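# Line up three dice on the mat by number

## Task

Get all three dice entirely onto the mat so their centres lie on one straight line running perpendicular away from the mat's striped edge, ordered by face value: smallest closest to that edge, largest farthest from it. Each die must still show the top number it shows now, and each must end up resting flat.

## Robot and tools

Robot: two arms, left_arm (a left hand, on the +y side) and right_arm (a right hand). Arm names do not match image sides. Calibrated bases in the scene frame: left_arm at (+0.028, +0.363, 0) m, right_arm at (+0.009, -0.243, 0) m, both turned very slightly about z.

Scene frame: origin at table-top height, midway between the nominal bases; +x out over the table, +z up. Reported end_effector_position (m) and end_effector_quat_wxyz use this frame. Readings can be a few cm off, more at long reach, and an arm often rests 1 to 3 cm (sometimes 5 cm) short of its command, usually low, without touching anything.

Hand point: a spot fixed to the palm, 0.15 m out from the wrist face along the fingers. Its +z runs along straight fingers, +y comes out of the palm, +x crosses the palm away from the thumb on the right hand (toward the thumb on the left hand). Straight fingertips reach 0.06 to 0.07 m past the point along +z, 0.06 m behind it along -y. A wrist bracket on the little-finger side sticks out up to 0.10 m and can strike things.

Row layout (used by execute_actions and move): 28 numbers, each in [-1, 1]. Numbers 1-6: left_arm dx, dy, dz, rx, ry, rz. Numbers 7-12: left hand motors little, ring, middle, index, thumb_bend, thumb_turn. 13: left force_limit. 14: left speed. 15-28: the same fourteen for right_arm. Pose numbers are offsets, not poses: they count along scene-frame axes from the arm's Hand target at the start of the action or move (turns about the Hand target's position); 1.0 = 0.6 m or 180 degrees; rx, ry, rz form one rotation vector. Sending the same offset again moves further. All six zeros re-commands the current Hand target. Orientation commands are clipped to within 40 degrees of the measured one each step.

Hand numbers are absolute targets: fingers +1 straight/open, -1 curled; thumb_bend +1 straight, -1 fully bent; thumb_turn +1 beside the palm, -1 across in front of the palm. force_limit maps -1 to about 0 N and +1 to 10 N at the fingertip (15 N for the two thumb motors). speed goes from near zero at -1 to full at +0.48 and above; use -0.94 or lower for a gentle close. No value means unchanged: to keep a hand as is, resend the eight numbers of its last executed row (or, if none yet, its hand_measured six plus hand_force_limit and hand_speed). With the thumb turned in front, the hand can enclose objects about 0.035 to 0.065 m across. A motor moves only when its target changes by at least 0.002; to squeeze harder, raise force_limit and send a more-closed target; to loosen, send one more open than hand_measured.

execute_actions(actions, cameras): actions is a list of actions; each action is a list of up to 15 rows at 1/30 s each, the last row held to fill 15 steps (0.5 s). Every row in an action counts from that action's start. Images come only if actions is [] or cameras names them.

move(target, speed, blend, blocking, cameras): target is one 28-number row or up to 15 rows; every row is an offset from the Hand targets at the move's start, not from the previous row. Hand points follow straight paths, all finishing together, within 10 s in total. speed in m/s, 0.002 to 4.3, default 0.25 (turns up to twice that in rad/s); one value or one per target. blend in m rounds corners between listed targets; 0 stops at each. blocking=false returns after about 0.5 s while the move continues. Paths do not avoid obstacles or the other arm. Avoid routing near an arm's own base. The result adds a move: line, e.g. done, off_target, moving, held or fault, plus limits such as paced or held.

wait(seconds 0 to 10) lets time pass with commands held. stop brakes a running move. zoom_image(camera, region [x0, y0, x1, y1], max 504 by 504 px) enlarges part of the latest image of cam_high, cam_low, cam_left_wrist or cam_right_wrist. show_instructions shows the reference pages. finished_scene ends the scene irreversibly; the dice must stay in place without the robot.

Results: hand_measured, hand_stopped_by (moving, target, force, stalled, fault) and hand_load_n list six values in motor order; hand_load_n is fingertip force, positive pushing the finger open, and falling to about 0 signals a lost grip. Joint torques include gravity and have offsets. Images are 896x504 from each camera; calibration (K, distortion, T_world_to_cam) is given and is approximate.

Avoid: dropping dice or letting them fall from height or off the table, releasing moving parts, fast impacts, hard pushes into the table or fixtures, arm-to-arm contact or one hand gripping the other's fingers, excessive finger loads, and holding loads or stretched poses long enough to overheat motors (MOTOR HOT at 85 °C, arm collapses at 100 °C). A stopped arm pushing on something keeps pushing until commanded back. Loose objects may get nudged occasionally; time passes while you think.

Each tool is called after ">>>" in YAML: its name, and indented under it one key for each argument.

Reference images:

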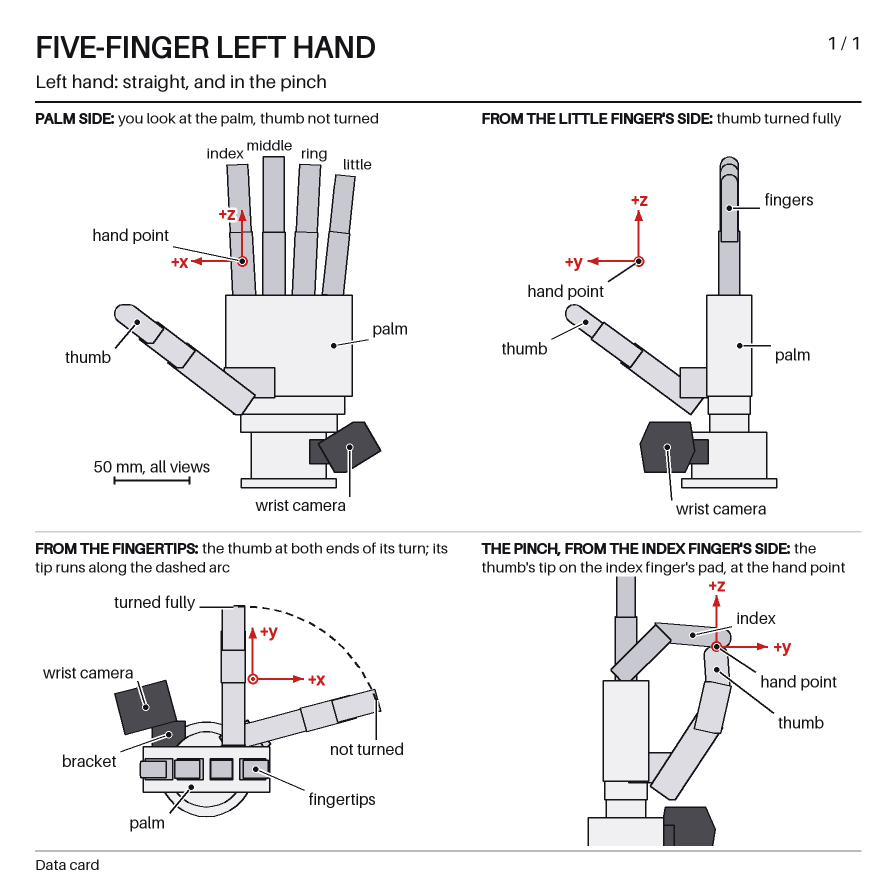

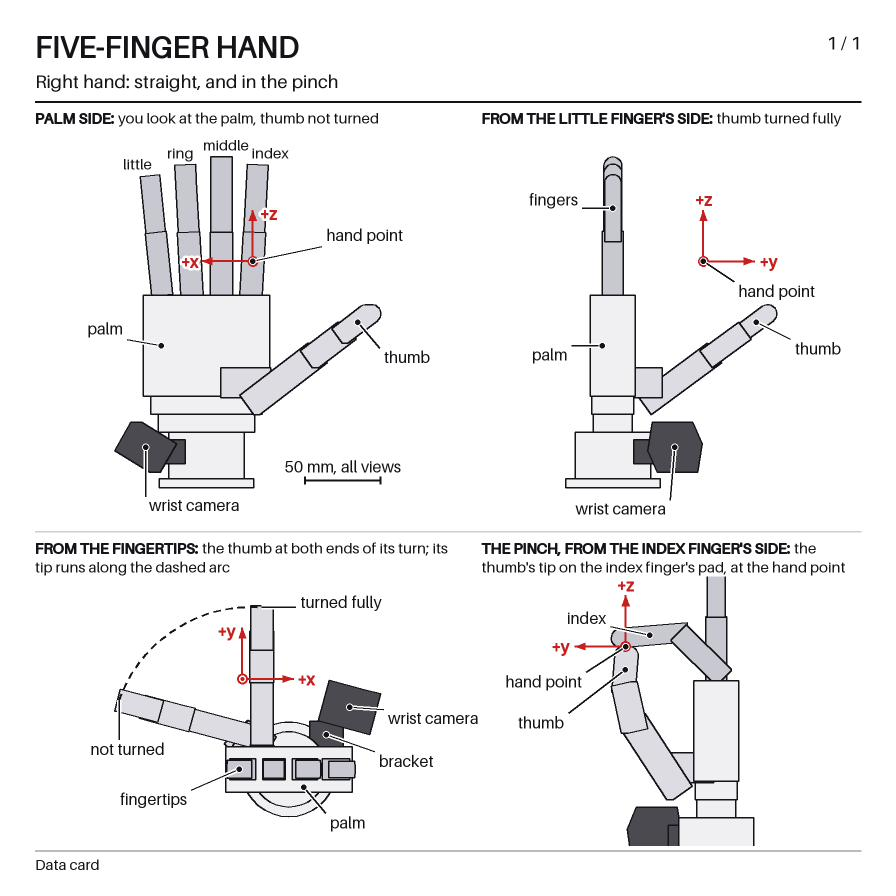

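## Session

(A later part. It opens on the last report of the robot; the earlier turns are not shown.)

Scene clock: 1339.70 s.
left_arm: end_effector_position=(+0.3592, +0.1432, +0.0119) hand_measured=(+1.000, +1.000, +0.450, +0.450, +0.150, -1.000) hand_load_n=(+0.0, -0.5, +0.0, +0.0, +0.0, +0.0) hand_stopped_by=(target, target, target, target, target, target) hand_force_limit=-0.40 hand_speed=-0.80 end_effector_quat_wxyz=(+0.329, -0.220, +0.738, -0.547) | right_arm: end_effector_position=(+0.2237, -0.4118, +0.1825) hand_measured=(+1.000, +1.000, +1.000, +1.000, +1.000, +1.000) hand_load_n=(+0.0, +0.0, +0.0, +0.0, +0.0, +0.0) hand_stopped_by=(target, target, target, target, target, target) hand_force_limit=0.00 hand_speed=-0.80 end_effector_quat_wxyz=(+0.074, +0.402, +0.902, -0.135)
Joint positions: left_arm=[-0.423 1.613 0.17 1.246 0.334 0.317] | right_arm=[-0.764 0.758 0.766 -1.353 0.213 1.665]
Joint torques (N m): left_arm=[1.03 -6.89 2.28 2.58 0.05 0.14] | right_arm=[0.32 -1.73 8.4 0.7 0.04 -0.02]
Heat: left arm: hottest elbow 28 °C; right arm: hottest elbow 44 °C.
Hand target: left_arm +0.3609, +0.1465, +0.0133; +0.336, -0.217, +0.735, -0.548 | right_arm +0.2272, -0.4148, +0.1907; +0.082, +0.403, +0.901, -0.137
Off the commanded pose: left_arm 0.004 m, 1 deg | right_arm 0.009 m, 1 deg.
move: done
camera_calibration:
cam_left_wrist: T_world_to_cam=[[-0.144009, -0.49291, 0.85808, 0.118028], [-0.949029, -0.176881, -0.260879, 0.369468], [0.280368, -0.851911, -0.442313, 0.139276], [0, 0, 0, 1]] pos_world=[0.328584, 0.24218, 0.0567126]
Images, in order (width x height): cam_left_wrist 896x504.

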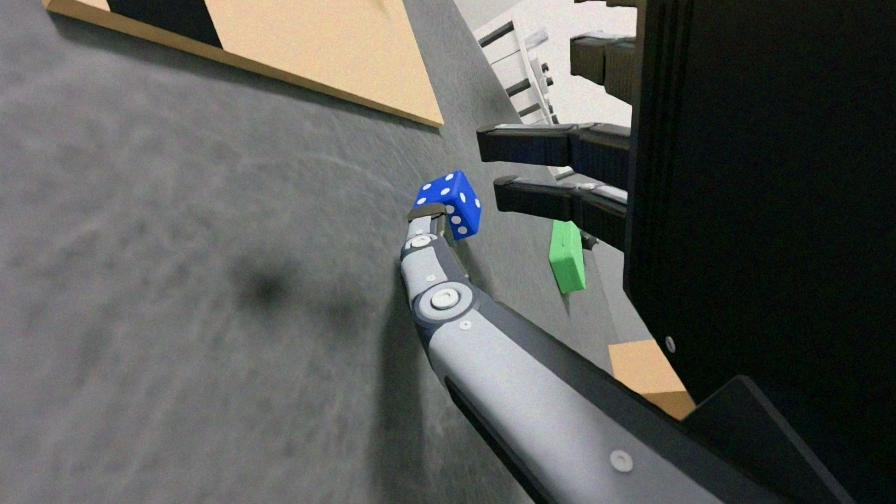

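Good, same as before. Close.

>>> move:
  target: [0,0,0,0,0,0,1,1,0.0,0.0,0.15,-1,-0.65,-0.92, 0,0,0,0,0,0,1,1,1,1,1,1,0,-0.8]
  speed: 0.04
  cameras: ["cam_left_wrist"]

>>> zoom_image:
  camera: "cam_left_wrist"
  region: [330, 130, 550, 290]

Scene clock: 1354.13 s.
left_arm: end_effector_position=(+0.3593, +0.1431, +0.0122) hand_measured=(+1.000, +1.000, +0.032, +0.032, +0.152, -1.000) hand_load_n=(+0.0, +0.0, +3.5, +3.0, +4.0, +0.0) hand_stopped_by=(target, target, force, force, target, target) hand_force_limit=-0.65 hand_speed=-0.92 end_effector_quat_wxyz=(+0.329, -0.219, +0.737, -0.548) | right_arm: end_effector_position=(+0.2237, -0.4118, +0.1825) hand_measured=(+1.000, +1.000, +1.000, +1.000, +1.000, +1.000) hand_load_n=(+0.0, +0.0, +0.0, +0.0, +0.0, +0.0) hand_stopped_by=(target, target, target, target, target, target) hand_force_limit=0.00 hand_speed=-0.80 end_effector_quat_wxyz=(+0.074, +0.402, +0.902, -0.135)
Joint positions: left_arm=[-0.423 1.613 0.17 1.248 0.335 0.317] | right_arm=[-0.764 0.758 0.766 -1.353 0.213 1.665]
Joint torques (N m): left_arm=[1.03 -6.65 2.29 2.39 0.03 0.14] | right_arm=[0.26 -1.79 8.42 0.69 0.04 -0.02]
Heat: left arm: hottest elbow 27 °C; right arm: hottest elbow 44 °C.
Hand target: left_arm +0.3608, +0.1465, +0.0133; +0.336, -0.217, +0.735, -0.548 | right_arm +0.2272, -0.4148, +0.1907; +0.082, +0.403, +0.901, -0.137
Off the commanded pose: left_arm 0.004 m, 1 deg | right_arm 0.009 m, 1 deg.
move: done
camera_calibration:
cam_left_wrist: T_world_to_cam=[[-0.145396, -0.492239, 0.858231, 0.118006], [-0.948726, -0.176721, -0.262086, 0.369461], [0.280676, -0.852332, -0.441306, 0.139265], [0, 0, 0, 1]] pos_world=[0.328587, 0.242079, 0.0570126]
Images, in order (width x height): cam_left_wrist 896x504.

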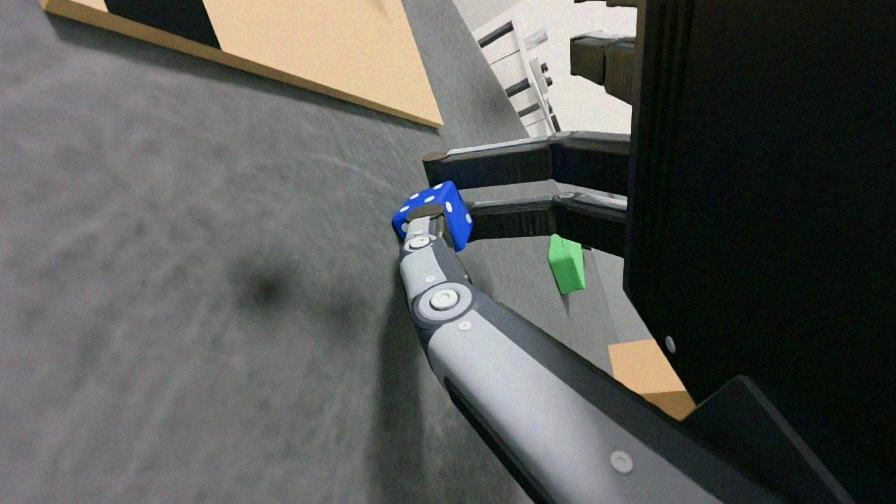

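Scaled by 2.291 from the camera's 896x504 image, which has a finer 1280x720 frame.

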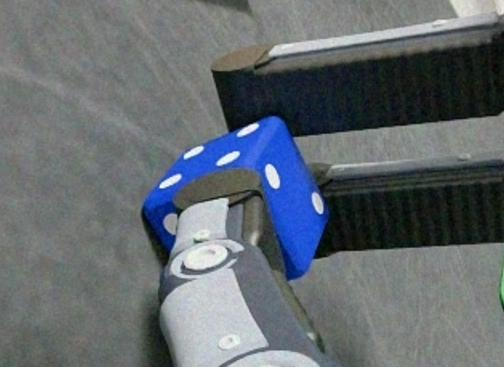

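>>> move:
  target:
    - [0.0,0,0.14,0,0,0,1,1,0.0,0.0,0.15,-1,-0.65,-0.92, 0,0,0,0,0,0,1,1,1,1,1,1,0,-0.8]
    - [0.187,0.1135,0.12,0,0,0.3444,1,1,0.0,0.0,0.15,-1,-0.65,-0.92, 0,0,0,0,0,0,1,1,1,1,1,1,0,-0.8]
    - [0.187,0.1135,0.07,0,0,0.3444,1,1,0.0,0.0,0.15,-1,-0.65,-0.92, 0,0,0,0,0,0,1,1,1,1,1,1,0,-0.8]
  speed: [0.08,0.15,0.08]
  blend: [0.03,0,0]
  cameras: ["cam_left_wrist","cam_high","cam_low"]

>>> zoom_image:
  camera: "cam_high"
  region: [465, 170, 535, 240]

>>> zoom_image:
  camera: "cam_low"
  region: [445, 270, 555, 330]

Scene clock: 1373.30 s.
left_arm: end_effector_position=(+0.4631, +0.2259, +0.0452) hand_measured=(+1.000, +1.000, +0.032, +0.032, +0.152, -1.000) hand_load_n=(+0.0, +0.0, +4.0, +3.0, +4.5, +0.0) hand_stopped_by=(target, target, force, force, target, target) hand_force_limit=-0.65 hand_speed=-0.92 end_effector_quat_wxyz=(+0.570, -0.562, +0.531, -0.278) | right_arm: end_effector_position=(+0.2237, -0.4118, +0.1825) hand_measured=(+1.000, +1.000, +1.000, +1.000, +1.000, +1.000) hand_load_n=(+0.0, +0.0, +0.0, +0.0, +0.0, +0.0) hand_stopped_by=(target, target, target, target, target, target) hand_force_limit=0.00 hand_speed=-0.80 end_effector_quat_wxyz=(+0.074, +0.402, +0.902, -0.135)
Joint positions: left_arm=[-0.642 1.537 0.453 0.74 -0.95 0.019] | right_arm=[-0.764 0.758 0.766 -1.353 0.213 1.665]
Joint torques (N m): left_arm=[-0.62 -8.53 6.06 2.15 -0.54 0.01] | right_arm=[0.26 -1.85 8.4 0.72 0.04 -0.02]
Heat: left arm: hottest elbow 28 °C; right arm: hottest elbow 44 °C.
Hand target: left_arm +0.4730, +0.2144, +0.0554; +0.570, -0.564, +0.518, -0.297 | right_arm +0.2272, -0.4148, +0.1907; +0.082, +0.403, +0.901, -0.137
Off the commanded pose: left_arm 0.018 m, 3 deg | right_arm 0.009 m, 1 deg.
move: off_target (left_arm)
camera_calibration:
cam_left_wrist: T_world_to_cam=[[0.39416, -0.391553, 0.831459, -0.125837], [-0.290405, -0.911412, -0.291536, 0.353645], [0.871954, -0.126548, -0.472951, -0.241109], [0, 0, 0, 1]] pos_world=[0.362536, 0.242532, 0.0936953]
Images, in order (width x height): cam_high 896x504, cam_low 896x504, cam_left_wrist 896x504.

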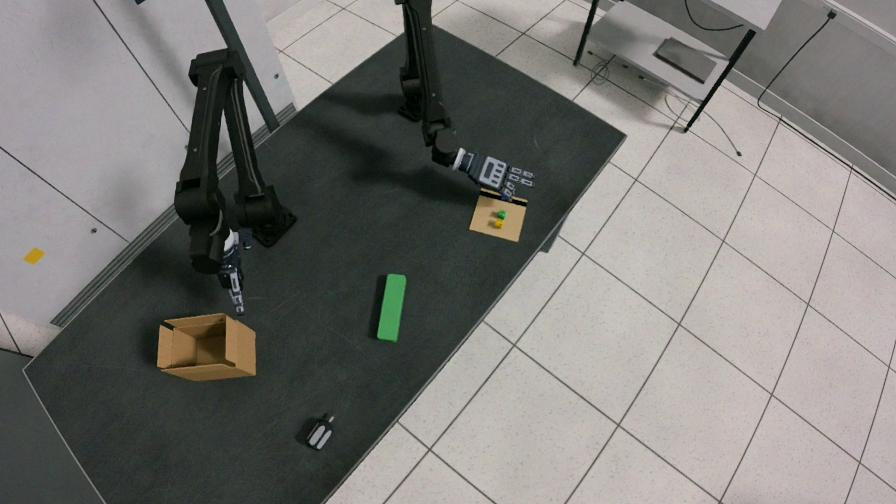

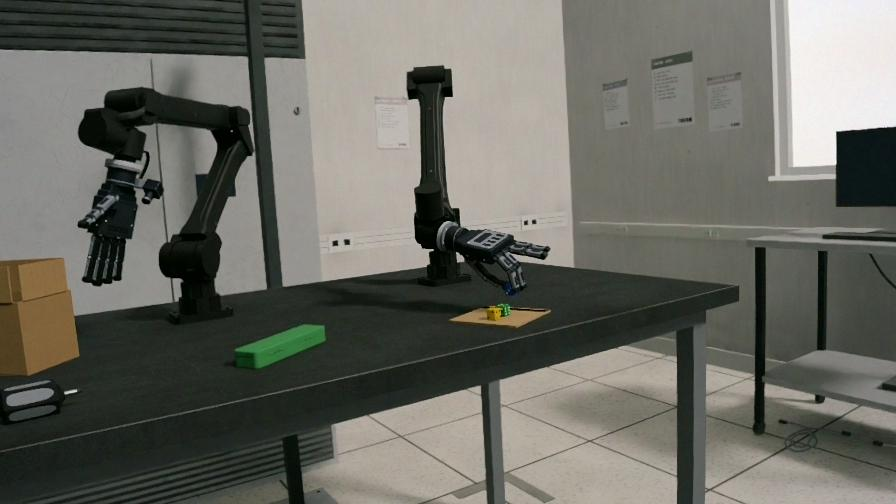

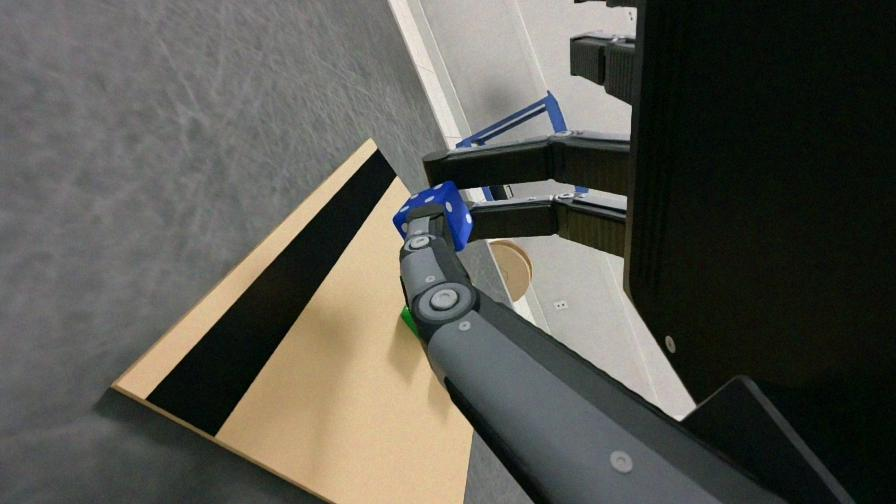

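Scaled by 7.200 from the camera's 896x504 image, which has a finer 1280x720 frame.

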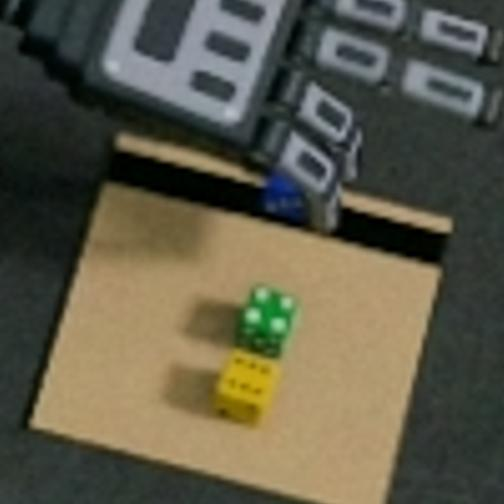

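Scaled by 4.582 from the camera's 896x504 image, which has a finer 1280x720 frame.

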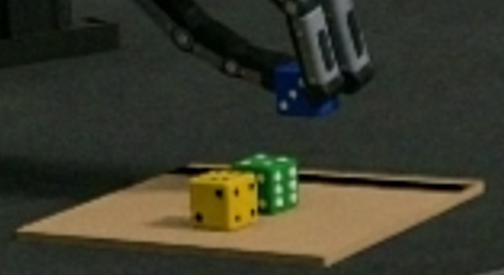

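>>> move:
  target: [0.003,-0.004,-0.033,0,0,0,1,1,0.0,0.0,0.15,-1,-0.65,-0.92, 0,0,0,0,0,0,1,1,1,1,1,1,0,-0.8]
  speed: 0.05
  cameras: []

Scene clock: 1387.37 s.
left_arm: end_effector_position=(+0.4649, +0.2241, +0.0260) hand_measured=(+1.000, +1.000, +0.032, +0.032, +0.152, -1.000) hand_load_n=(-0.5, +0.0, +3.5, +3.0, +4.5, +0.0) hand_stopped_by=(target, target, force, force, target, target) hand_force_limit=-0.65 hand_speed=-0.92 end_effector_quat_wxyz=(+0.570, -0.562, +0.531, -0.278) | right_arm: end_effector_position=(+0.2237, -0.4118, +0.1825) hand_measured=(+1.000, +1.000, +1.000, +1.000, +1.000, +1.000) hand_load_n=(+0.0, +0.0, +0.0, +0.0, +0.0, +0.0) hand_stopped_by=(target, target, target, target, target, target) hand_force_limit=0.00 hand_speed=-0.80 end_effector_quat_wxyz=(+0.074, +0.402, +0.902, -0.135)
Joint positions: left_arm=[-0.644 1.618 0.453 0.819 -0.952 0.018] | right_arm=[-0.764 0.758 0.766 -1.353 0.213 1.665]
Joint torques (N m): left_arm=[-0.67 -9 5.6 2.07 -0.56 0] | right_arm=[0.32 -1.79 8.4 0.7 0.03 -0.02]
Heat: left arm: hottest elbow 28 °C; right arm: hottest elbow 44 °C.
Hand target: left_arm +0.4748, +0.2121, +0.0355; +0.570, -0.565, +0.518, -0.297 | right_arm +0.2272, -0.4148, +0.1907; +0.082, +0.403, +0.901, -0.137
Off the commanded pose: left_arm 0.018 m, 3 deg | right_arm 0.009 m, 1 deg.
move: off_target (left_arm)
No camera images: "cameras" was empty.

>>> move:
  target: [0.002,-0.003,-0.0165,0,0,0,1,1,0.0,0.0,0.15,-1,-0.65,-0.92, 0,0,0,0,0,0,1,1,1,1,1,1,0,-0.8]
  speed: 0.04
  cameras: ["cam_high","cam_low","cam_left_wrist"]

>>> zoom_image:
  camera: "cam_high"
  region: [465, 170, 535, 240]

>>> zoom_image:
  camera: "cam_low"
  region: [445, 270, 555, 330]

Scene clock: 1398.27 s.
left_arm: end_effector_position=(+0.4648, +0.2233, +0.0157) hand_measured=(+1.000, +1.000, +0.032, +0.032, +0.152, -1.000) hand_load_n=(+0.0, +0.0, +3.5, +3.0, +4.5, +0.5) hand_stopped_by=(target, target, force, force, target, target) hand_force_limit=-0.65 hand_speed=-0.92 end_effector_quat_wxyz=(+0.570, -0.562, +0.532, -0.277) | right_arm: end_effector_position=(+0.2237, -0.4118, +0.1825) hand_measured=(+1.000, +1.000, +1.000, +1.000, +1.000, +1.000) hand_load_n=(+0.0, +0.0, +0.0, +0.0, +0.0, +0.0) hand_stopped_by=(target, target, target, target, target, target) hand_force_limit=0.00 hand_speed=-0.80 end_effector_quat_wxyz=(+0.074, +0.402, +0.902, -0.135)
Joint positions: left_arm=[-0.646 1.659 0.453 0.857 -0.953 0.018] | right_arm=[-0.764 0.758 0.766 -1.353 0.213 1.665]
Joint torques (N m): left_arm=[-0.67 -9.23 5.57 2.02 -0.56 -0.01] | right_arm=[0.32 -1.73 8.39 0.7 0.03 -0.01]
Heat: left arm: hottest elbow 28 °C; right arm: hottest elbow 44 °C.
Hand target: left_arm +0.4760, +0.2102, +0.0256; +0.570, -0.564, +0.518, -0.297 | right_arm +0.2272, -0.4148, +0.1907; +0.082, +0.403, +0.901, -0.137
Off the commanded pose: left_arm 0.020 m, 3 deg | right_arm 0.009 m, 1 deg.
move: off_target (left_arm)
camera_calibration:
cam_left_wrist: T_world_to_cam=[[0.396682, -0.394612, 0.828809, -0.103456], [-0.291436, -0.910313, -0.293931, 0.343402], [0.870464, -0.124947, -0.476109, -0.256428], [0, 0, 0, 1]] pos_world=[0.36433, 0.239739, 0.0645939]
Images, in order (width x height): cam_high 896x504, cam_low 896x504, cam_left_wrist 896x504.

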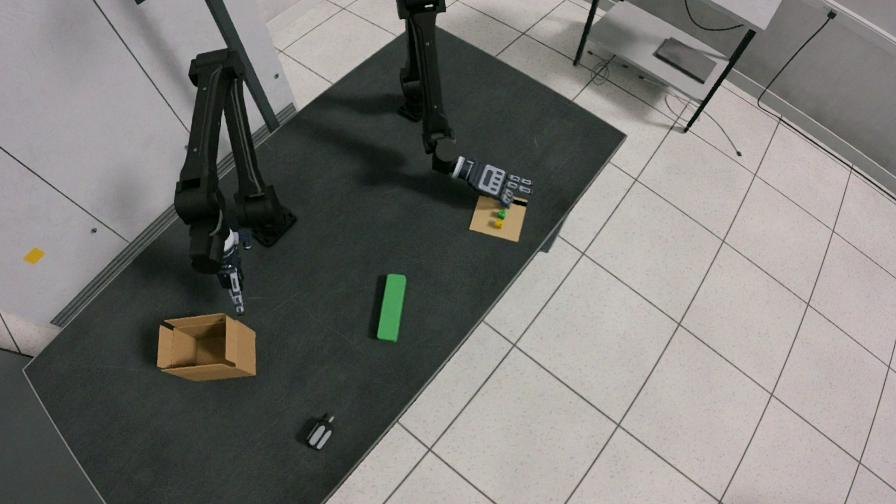

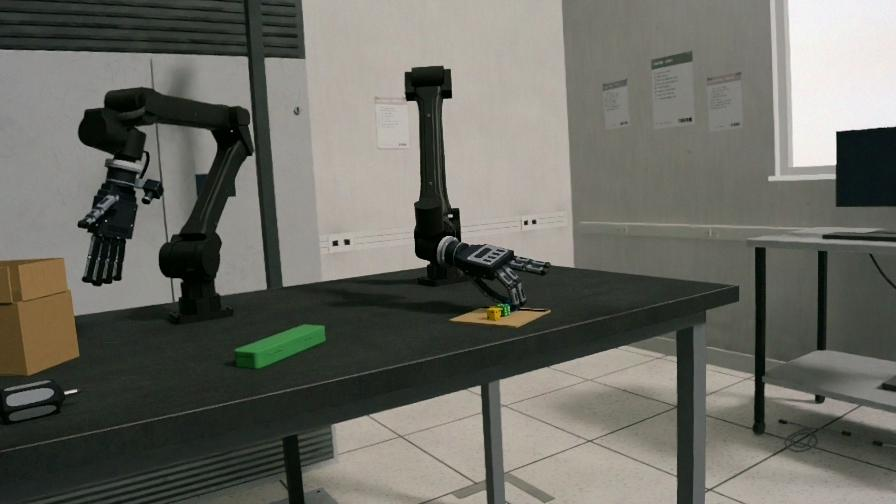

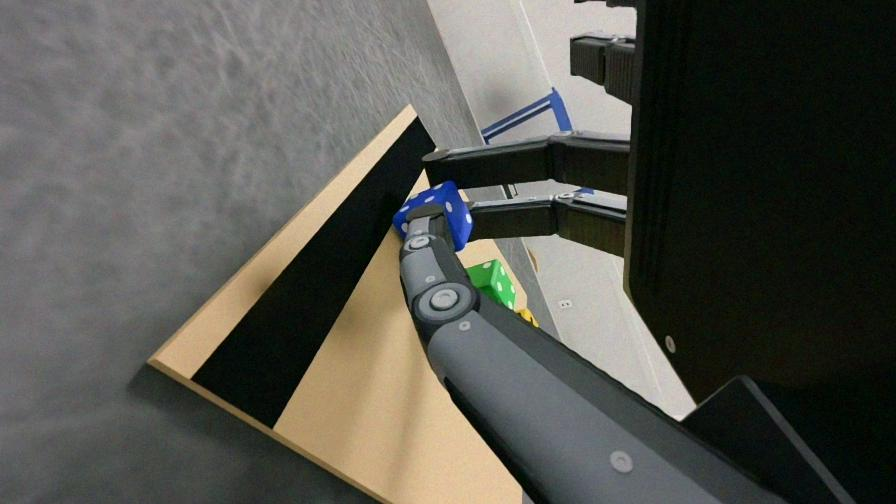

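Scaled by 7.200 from the camera's 896x504 image, which has a finer 1280x720 frame.

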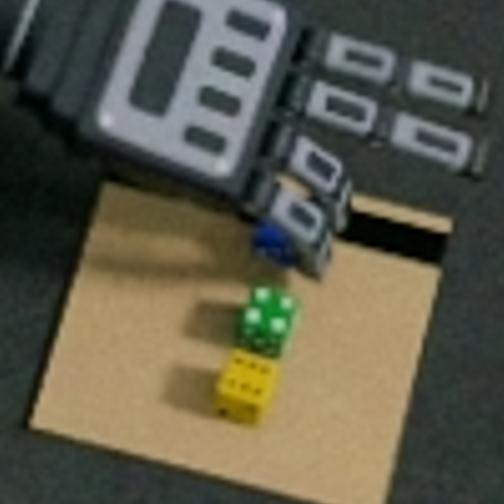

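Scaled by 4.582 from the camera's 896x504 image, which has a finer 1280x720 frame.

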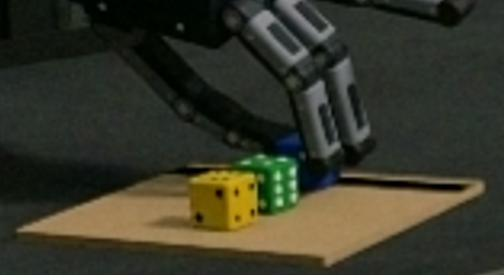

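>>> zoom_image:
  camera: "cam_high"
  region: [490, 190, 516, 230]

>>> zoom_image:
  camera: "cam_low"
  region: [480, 290, 530, 325]

Scaled by 12.600 from the camera's 896x504 image, which has a finer 1280x720 frame.

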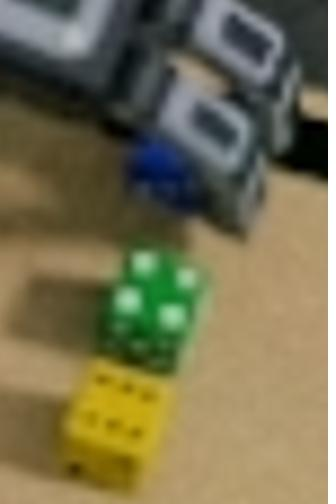

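Scaled by 10.080 from the camera's 896x504 image, which has a finer 1280x720 frame.

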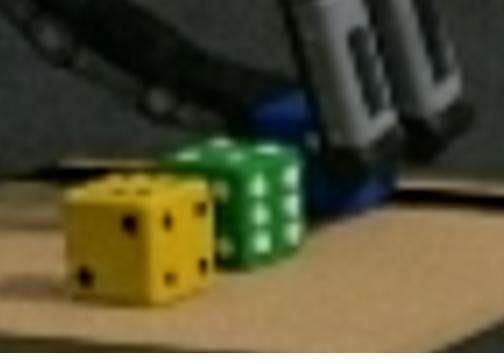

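>>> move:
  target: [0.007,0.0,-0.006,0,0,0,1,1,0.0,0.0,0.15,-1,-0.65,-0.92, 0,0,0,0,0,0,1,1,1,1,1,1,0,-0.8]
  speed: 0.04
  cameras: []

Scene clock: 1443.27 s.
left_arm: end_effector_position=(+0.4671, +0.2217, +0.0141) hand_measured=(+1.000, +1.000, +0.032, +0.032, +0.152, -1.000) hand_load_n=(+0.0, +0.0, +4.0, +3.0, +3.5, +0.0) hand_stopped_by=(target, target, force, force, target, target) hand_force_limit=-0.65 hand_speed=-0.92 end_effector_quat_wxyz=(+0.570, -0.562, +0.530, -0.279) | right_arm: end_effector_position=(+0.2237, -0.4118, +0.1825) hand_measured=(+1.000, +1.000, +1.000, +1.000, +1.000, +1.000) hand_load_n=(+0.0, +0.0, +0.0, +0.0, +0.0, +0.0) hand_stopped_by=(target, target, target, target, target, target) hand_force_limit=0.00 hand_speed=-0.80 end_effector_quat_wxyz=(+0.074, +0.402, +0.902, -0.135)
Joint positions: left_arm=[-0.646 1.674 0.458 0.875 -0.954 0.018] | right_arm=[-0.764 0.758 0.766 -1.353 0.213 1.665]
Joint torques (N m): left_arm=[-0.03 -8.94 5.78 2 -0.3 0.03] | right_arm=[0.26 -1.79 8.4 0.7 0.03 -0.02]
Heat: left arm: hottest elbow 29 °C; right arm: hottest elbow 45 °C.
Hand target: left_arm +0.4802, +0.2103, +0.0221; +0.570, -0.565, +0.518, -0.297 | right_arm +0.2272, -0.4148, +0.1907; +0.082, +0.403, +0.901, -0.137
Off the commanded pose: left_arm 0.019 m, 2 deg | right_arm 0.009 m, 1 deg.
move: off_target (left_arm)
No camera images: "cameras" was empty.

>>> move:
  target: [0.004,0.002,-0.005,0,0,0,1,1,0.0,0.0,0.15,-1,-0.65,-0.92, 0,0,0,0,0,0,1,1,1,1,1,1,0,-0.8]
  speed: 0.04
  cameras: ["cam_high","cam_low"]

>>> zoom_image:
  camera: "cam_high"
  region: [490, 190, 516, 230]

>>> zoom_image:
  camera: "cam_low"
  region: [480, 290, 530, 325]

Scene clock: 1453.47 s.
left_arm: end_effector_position=(+0.4696, +0.2197, +0.0138) hand_measured=(+1.000, +1.000, +0.032, +0.032, +0.152, -1.000) hand_load_n=(+0.0, +0.0, +4.0, +3.0, +3.5, -0.5) hand_stopped_by=(target, target, force, force, target, target) hand_force_limit=-0.65 hand_speed=-0.92 end_effector_quat_wxyz=(+0.571, -0.563, +0.527, -0.284) | right_arm: end_effector_position=(+0.2237, -0.4118, +0.1825) hand_measured=(+1.000, +1.000, +1.000, +1.000, +1.000, +1.000) hand_load_n=(+0.0, +0.0, +0.0, +0.0, +0.0, +0.0) hand_stopped_by=(target, target, target, target, target, target) hand_force_limit=0.00 hand_speed=-0.80 end_effector_quat_wxyz=(+0.074, +0.402, +0.902, -0.135)
Joint positions: left_arm=[-0.646 1.686 0.462 0.893 -0.953 0.018] | right_arm=[-0.764 0.758 0.766 -1.353 0.213 1.665]
Joint torques (N m): left_arm=[0.56 -8.88 5.61 1.81 -0.07 0.06] | right_arm=[0.38 -1.79 8.4 0.7 0.04 -0.02]
Heat: left arm: hottest elbow 28 °C; right arm: hottest elbow 45 °C.
Hand target: left_arm +0.4825, +0.2115, +0.0189; +0.570, -0.564, +0.518, -0.297 | right_arm +0.2272, -0.4148, +0.1907; +0.082, +0.403, +0.901, -0.137
Off the commanded pose: left_arm 0.016 m, 2 deg | right_arm 0.009 m, 1 deg.
move: off_target (left_arm)
Images, in order (width x height): cam_high 896x504, cam_low 896x504.

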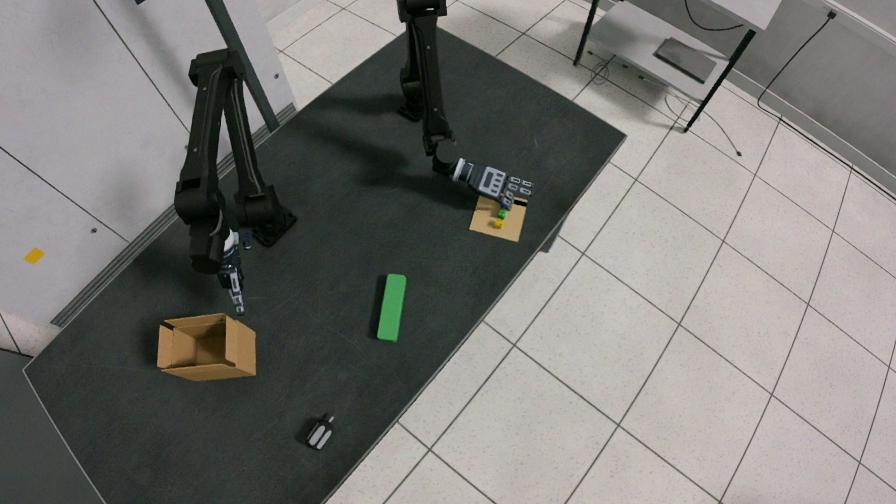

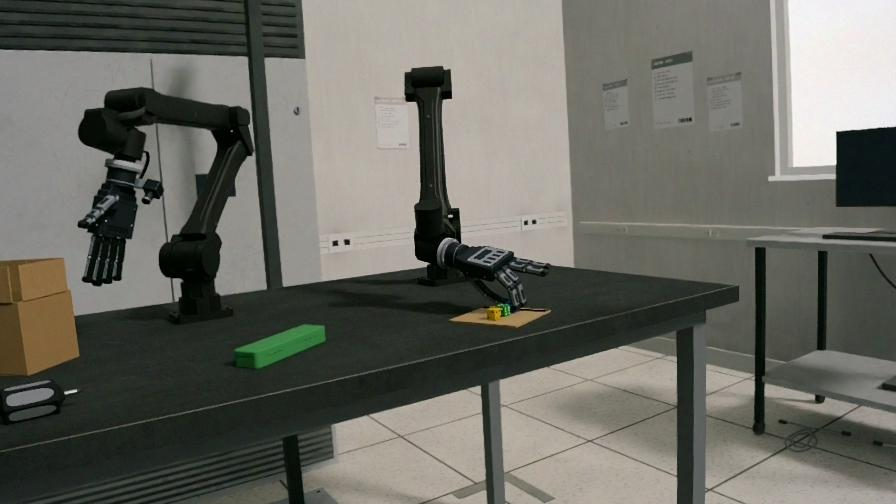

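Scaled by 12.600 from the camera's 896x504 image, which has a finer 1280x720 frame.

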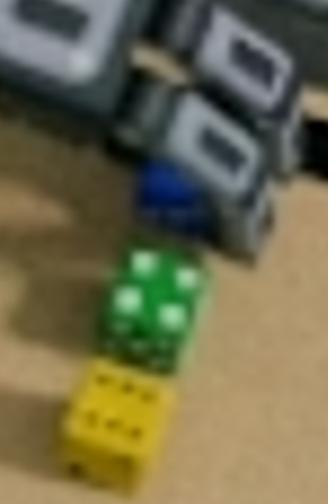

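Scaled by 10.080 from the camera's 896x504 image, which has a finer 1280x720 frame.

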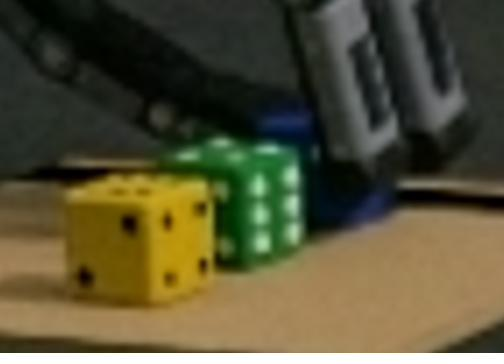

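>>> move:
  target: [-0.005,0.004,-0.0085,0,0,0,1,1,0.0,0.0,0.15,-1,-0.65,-0.92, 0,0,0,0,0,0,1,1,1,1,1,1,0,-0.8]
  speed: 0.03
  cameras: ["cam_high","cam_low"]

>>> zoom_image:
  camera: "cam_high"
  region: [490, 190, 516, 230]

>>> zoom_image:
  camera: "cam_low"
  region: [480, 290, 530, 325]

Scene clock: 1476.13 s.
left_arm: end_effector_position=(+0.4714, +0.2184, +0.0136) hand_measured=(+1.000, +1.000, +0.032, +0.032, +0.152, -1.000) hand_load_n=(+0.0, -0.5, +4.5, +3.0, +2.5, -1.0) hand_stopped_by=(target, target, force, force, target, target) hand_force_limit=-0.65 hand_speed=-0.92 end_effector_quat_wxyz=(+0.571, -0.563, +0.522, -0.290) | right_arm: end_effector_position=(+0.2237, -0.4118, +0.1825) hand_measured=(+1.000, +1.000, +1.000, +1.000, +1.000, +1.000) hand_load_n=(+0.0, +0.0, +0.0, +0.0, +0.0, +0.0) hand_stopped_by=(target, target, target, target, target, target) hand_force_limit=0.00 hand_speed=-0.80 end_effector_quat_wxyz=(+0.074, +0.402, +0.902, -0.135)
Joint positions: left_arm=[-0.646 1.698 0.462 0.921 -0.953 0.018] | right_arm=[-0.764 0.758 0.766 -1.353 0.213 1.665]
Joint torques (N m): left_arm=[0.62 -8.12 4.85 1.78 -0.04 0.06] | right_arm=[0.32 -1.79 8.4 0.7 0.03 -0.02]
Heat: left arm: hottest elbow 28 °C; right arm: hottest elbow 45 °C.
Hand target: left_arm +0.4795, +0.2139, +0.0139; +0.570, -0.565, +0.518, -0.297 | right_arm +0.2272, -0.4148, +0.1907; +0.082, +0.403, +0.901, -0.137
Off the commanded pose: left_arm 0.009 m, 1 deg | right_arm 0.009 m, 1 deg.
move: done
Images, in order (width x height): cam_high 896x504, cam_low 896x504.

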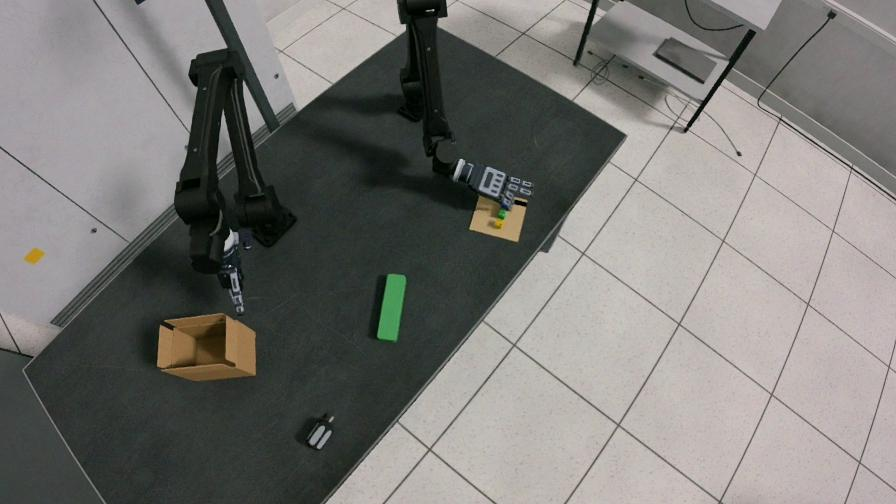

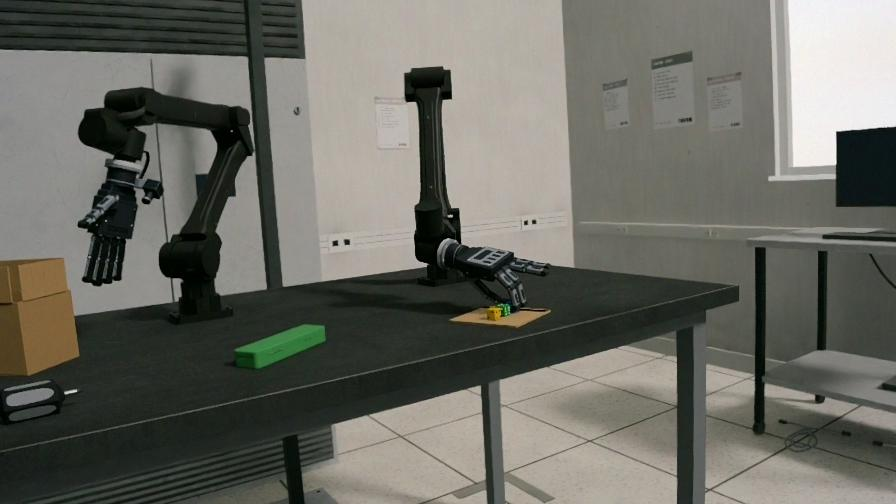

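Scaled by 12.600 from the camera's 896x504 image, which has a finer 1280x720 frame.

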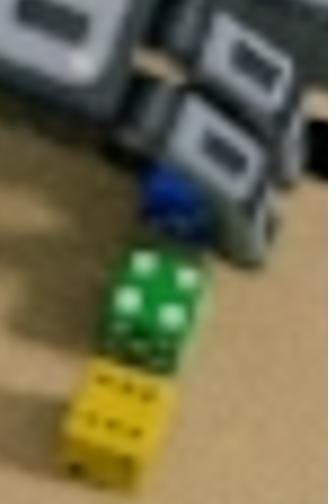

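Scaled by 10.080 from the camera's 896x504 image, which has a finer 1280x720 frame.

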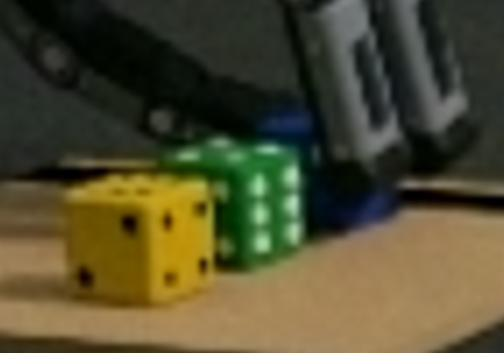

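>>> move:
  target: [0,0,0,0,0,0,1,1,0.45,0.45,0.15,-1,-0.4,-0.8, 0,0,0,0,0,0,1,1,1,1,1,1,0,-0.8]
  speed: 0.02
  cameras: ["cam_low","cam_high","cam_left_wrist"]

>>> zoom_image:
  camera: "cam_high"
  region: [490, 190, 516, 230]

>>> zoom_image:
  camera: "cam_low"
  region: [480, 290, 530, 325]

Scene clock: 1486.50 s.
left_arm: end_effector_position=(+0.4702, +0.2184, +0.0078) hand_measured=(+1.000, +1.000, +0.450, +0.450, +0.150, -1.000) hand_load_n=(+0.0, +0.0, +0.0, +0.0, +0.0, +0.0) hand_stopped_by=(target, target, target, target, target, target) hand_force_limit=-0.40 hand_speed=-0.80 end_effector_quat_wxyz=(+0.569, -0.562, +0.527, -0.286) | right_arm: end_effector_position=(+0.2237, -0.4118, +0.1825) hand_measured=(+1.000, +1.000, +1.000, +1.000, +1.000, +1.000) hand_load_n=(+0.0, +0.0, +0.0, +0.0, +0.0, +0.0) hand_stopped_by=(target, target, target, target, target, target) hand_force_limit=0.00 hand_speed=-0.80 end_effector_quat_wxyz=(+0.074, +0.402, +0.902, -0.135)
Joint positions: left_arm=[-0.646 1.712 0.462 0.922 -0.948 0.018] | right_arm=[-0.764 0.758 0.766 -1.353 0.213 1.665]
Joint torques (N m): left_arm=[0.67 -9.82 4.77 1.77 -0.25 0.06] | right_arm=[0.38 -1.79 8.4 0.69 0.04 -0.02]
Heat: left arm: hottest elbow 28 °C; right arm: hottest elbow 45 °C.
Hand target: left_arm +0.4795, +0.2139, +0.0140; +0.570, -0.564, +0.518, -0.297 | right_arm +0.2272, -0.4148, +0.1907; +0.082, +0.403, +0.901, -0.137
Off the commanded pose: left_arm 0.012 m, 2 deg | right_arm 0.009 m, 1 deg.
move: off_target (left_arm)
camera_calibration:
cam_left_wrist: T_world_to_cam=[[0.380995, -0.385048, 0.840584, -0.0957575], [-0.2917, -0.912781, -0.285906, 0.338842], [0.877356, -0.136269, -0.460084, -0.266406], [0, 0, 0, 1]] pos_world=[0.369056, 0.236114, 0.0548001]
Images, in order (width x height): cam_high 896x504, cam_low 896x504, cam_left_wrist 896x504.

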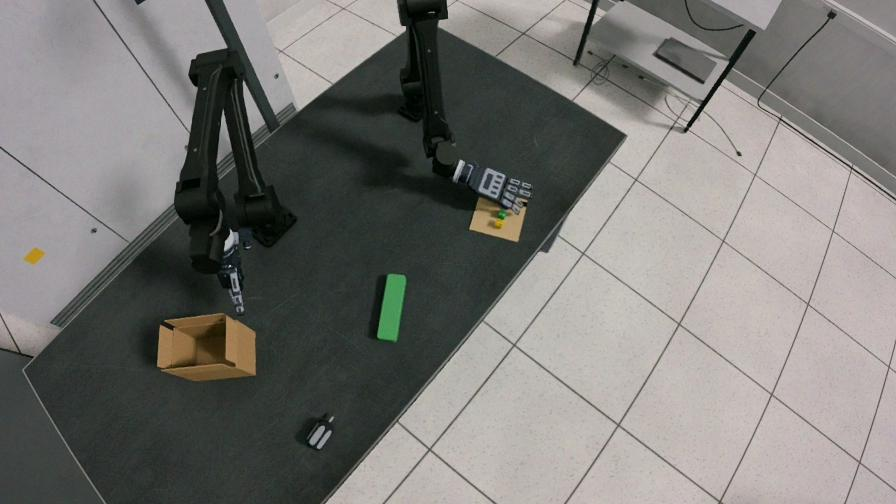

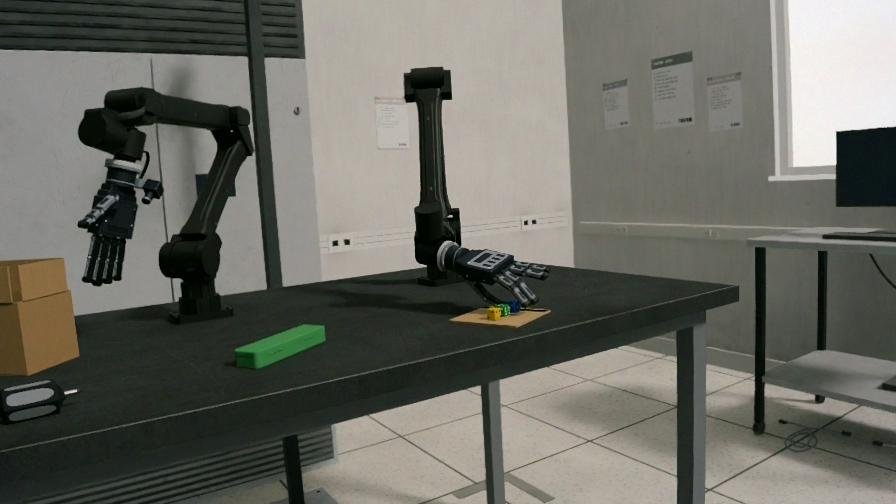

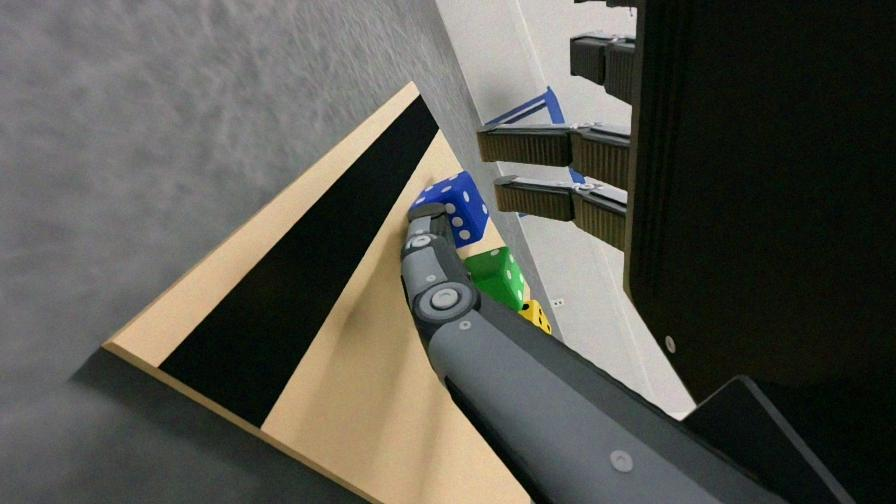

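Scaled by 12.600 from the camera's 896x504 image, which has a finer 1280x720 frame.

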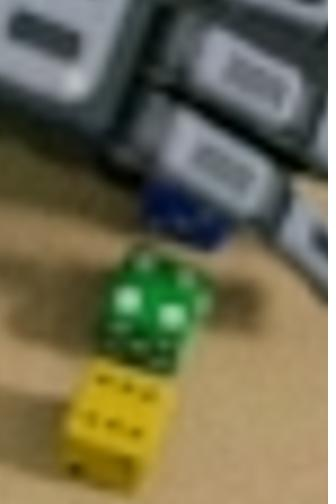

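Scaled by 10.080 from the camera's 896x504 image, which has a finer 1280x720 frame.

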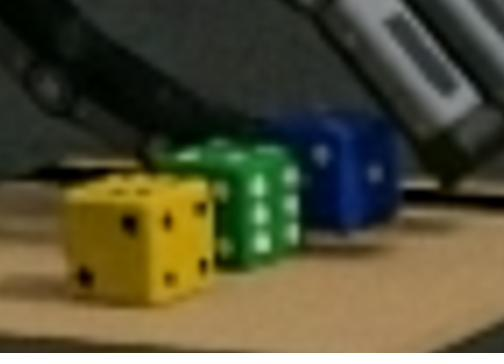

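>>> move:
  target:
    - [-0.048,-0.010,0.005,0,0,0,1,1,0.45,0.45,0.15,-1,-0.4,-0.8, 0,0,0,0,0,0,1,1,1,1,1,1,0,-0.8]
    - [-0.065,-0.0015,0.18,0,0,0,1,1,0.45,0.45,0.15,-1,-0.4,0, 0,0,0,0,0,0,1,1,1,1,1,1,0,-0.8]
  speed: [0.04,0.12]
  cameras: ["cam_low","cam_left_wrist","cam_high"]

>>> zoom_image:
  camera: "cam_high"
  region: [465, 180, 535, 250]

>>> zoom_image:
  camera: "cam_low"
  region: [445, 285, 555, 330]

Scene clock: 1505.90 s.
left_arm: end_effector_position=(+0.4271, +0.2287, +0.0982) hand_measured=(+1.000, +1.000, +0.450, +0.450, +0.150, -1.000) hand_load_n=(+0.0, +0.0, +0.0, -0.5, +0.0, +0.0) hand_stopped_by=(target, target, target, target, target, target) hand_force_limit=-0.40 hand_speed=0.00 end_effector_quat_wxyz=(+0.571, -0.560, +0.535, -0.272) | right_arm: end_effector_position=(+0.2237, -0.4118, +0.1825) hand_measured=(+1.000, +1.000, +1.000, +1.000, +1.000, +1.000) hand_load_n=(+0.0, +0.0, +0.0, +0.0, +0.0, +0.0) hand_stopped_by=(target, target, target, target, target, target) hand_force_limit=0.00 hand_speed=-0.80 end_effector_quat_wxyz=(+0.074, +0.402, +0.902, -0.135)
Joint positions: left_arm=[-0.707 1.257 0.429 0.441 -1.011 -0.014] | right_arm=[-0.764 0.758 0.766 -1.353 0.213 1.665]
Joint torques (N m): left_arm=[-0.67 -7.71 8.81 0.92 -0.59 -0.02] | right_arm=[0.32 -1.79 8.42 0.7 0.04 -0.02]
Heat: left arm: hottest elbow 28 °C; right arm: hottest elbow 45 °C.
Hand target: left_arm +0.4405, +0.2129, +0.1218; +0.570, -0.564, +0.518, -0.297 | right_arm +0.2272, -0.4148, +0.1907; +0.082, +0.403, +0.901, -0.137
Off the commanded pose: left_arm 0.031 m, 4 deg | right_arm 0.009 m, 1 deg.
move: off_target (left_arm); target 2's new numbers were sent with left_arm's hand 0.031 m and 4 deg from that target
camera_calibration:
cam_left_wrist: T_world_to_cam=[[0.401459, -0.402509, 0.822689, -0.154355], [-0.293321, -0.907446, -0.300841, 0.362485], [0.867637, -0.120537, -0.482366, -0.182944], [0, 0, 0, 1]] pos_world=[0.32702, 0.244755, 0.147791]
Images, in order (width x height): cam_high 896x504, cam_low 896x504, cam_left_wrist 896x504.

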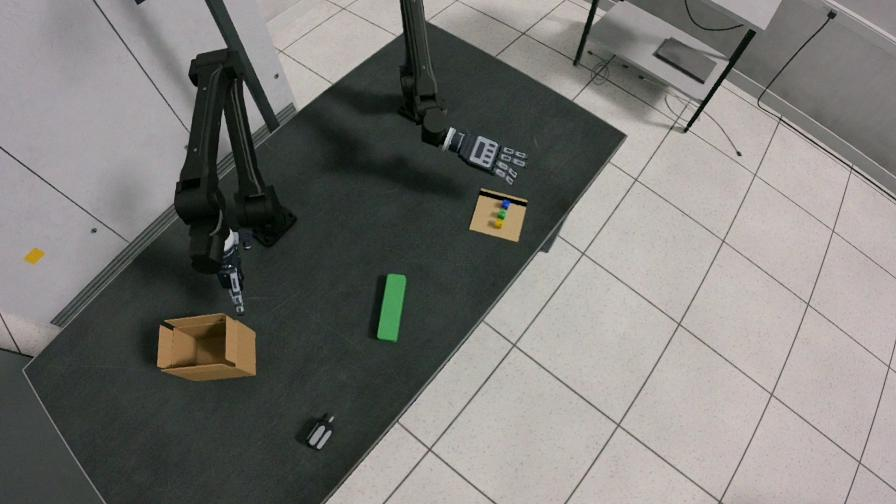

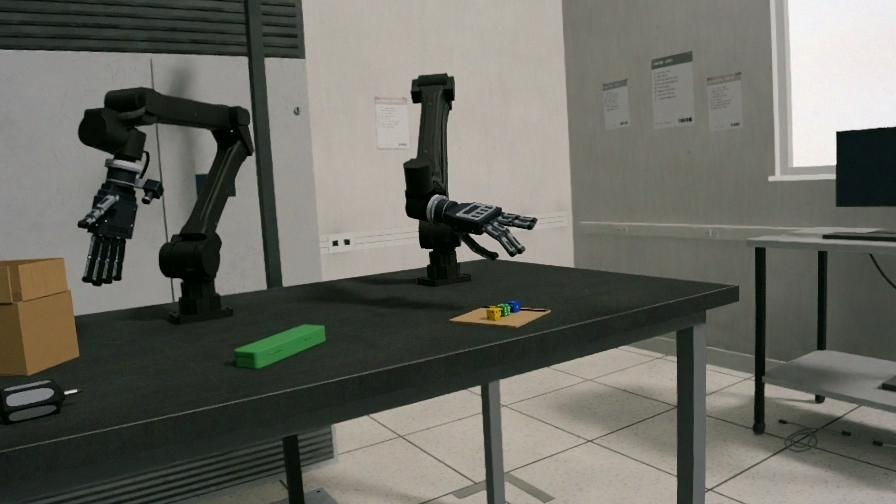

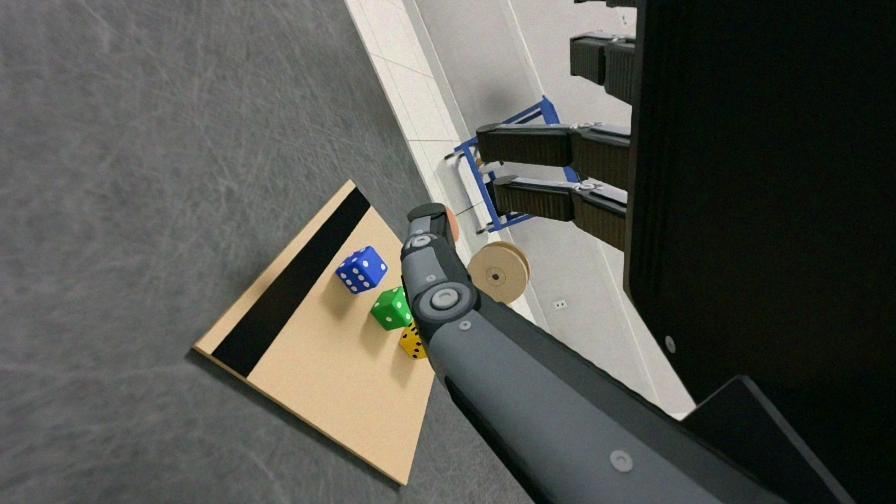

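Scaled by 7.200 from the camera's 896x504 image, which has a finer 1280x720 frame.

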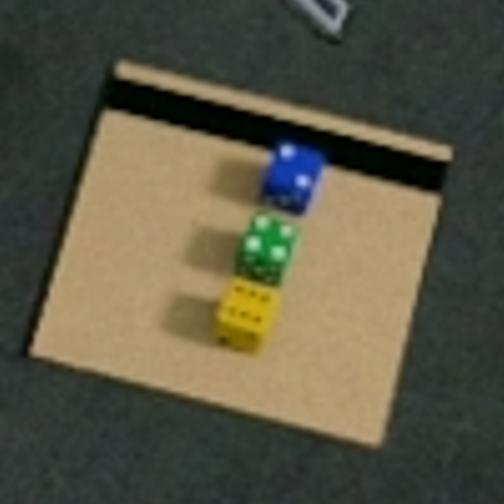

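Scaled by 4.582 from the camera's 896x504 image, which has a finer 1280x720 frame.

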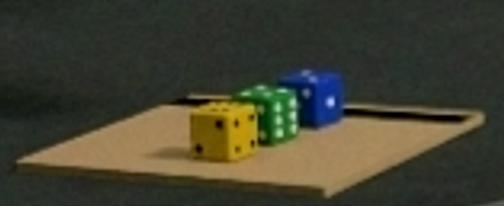

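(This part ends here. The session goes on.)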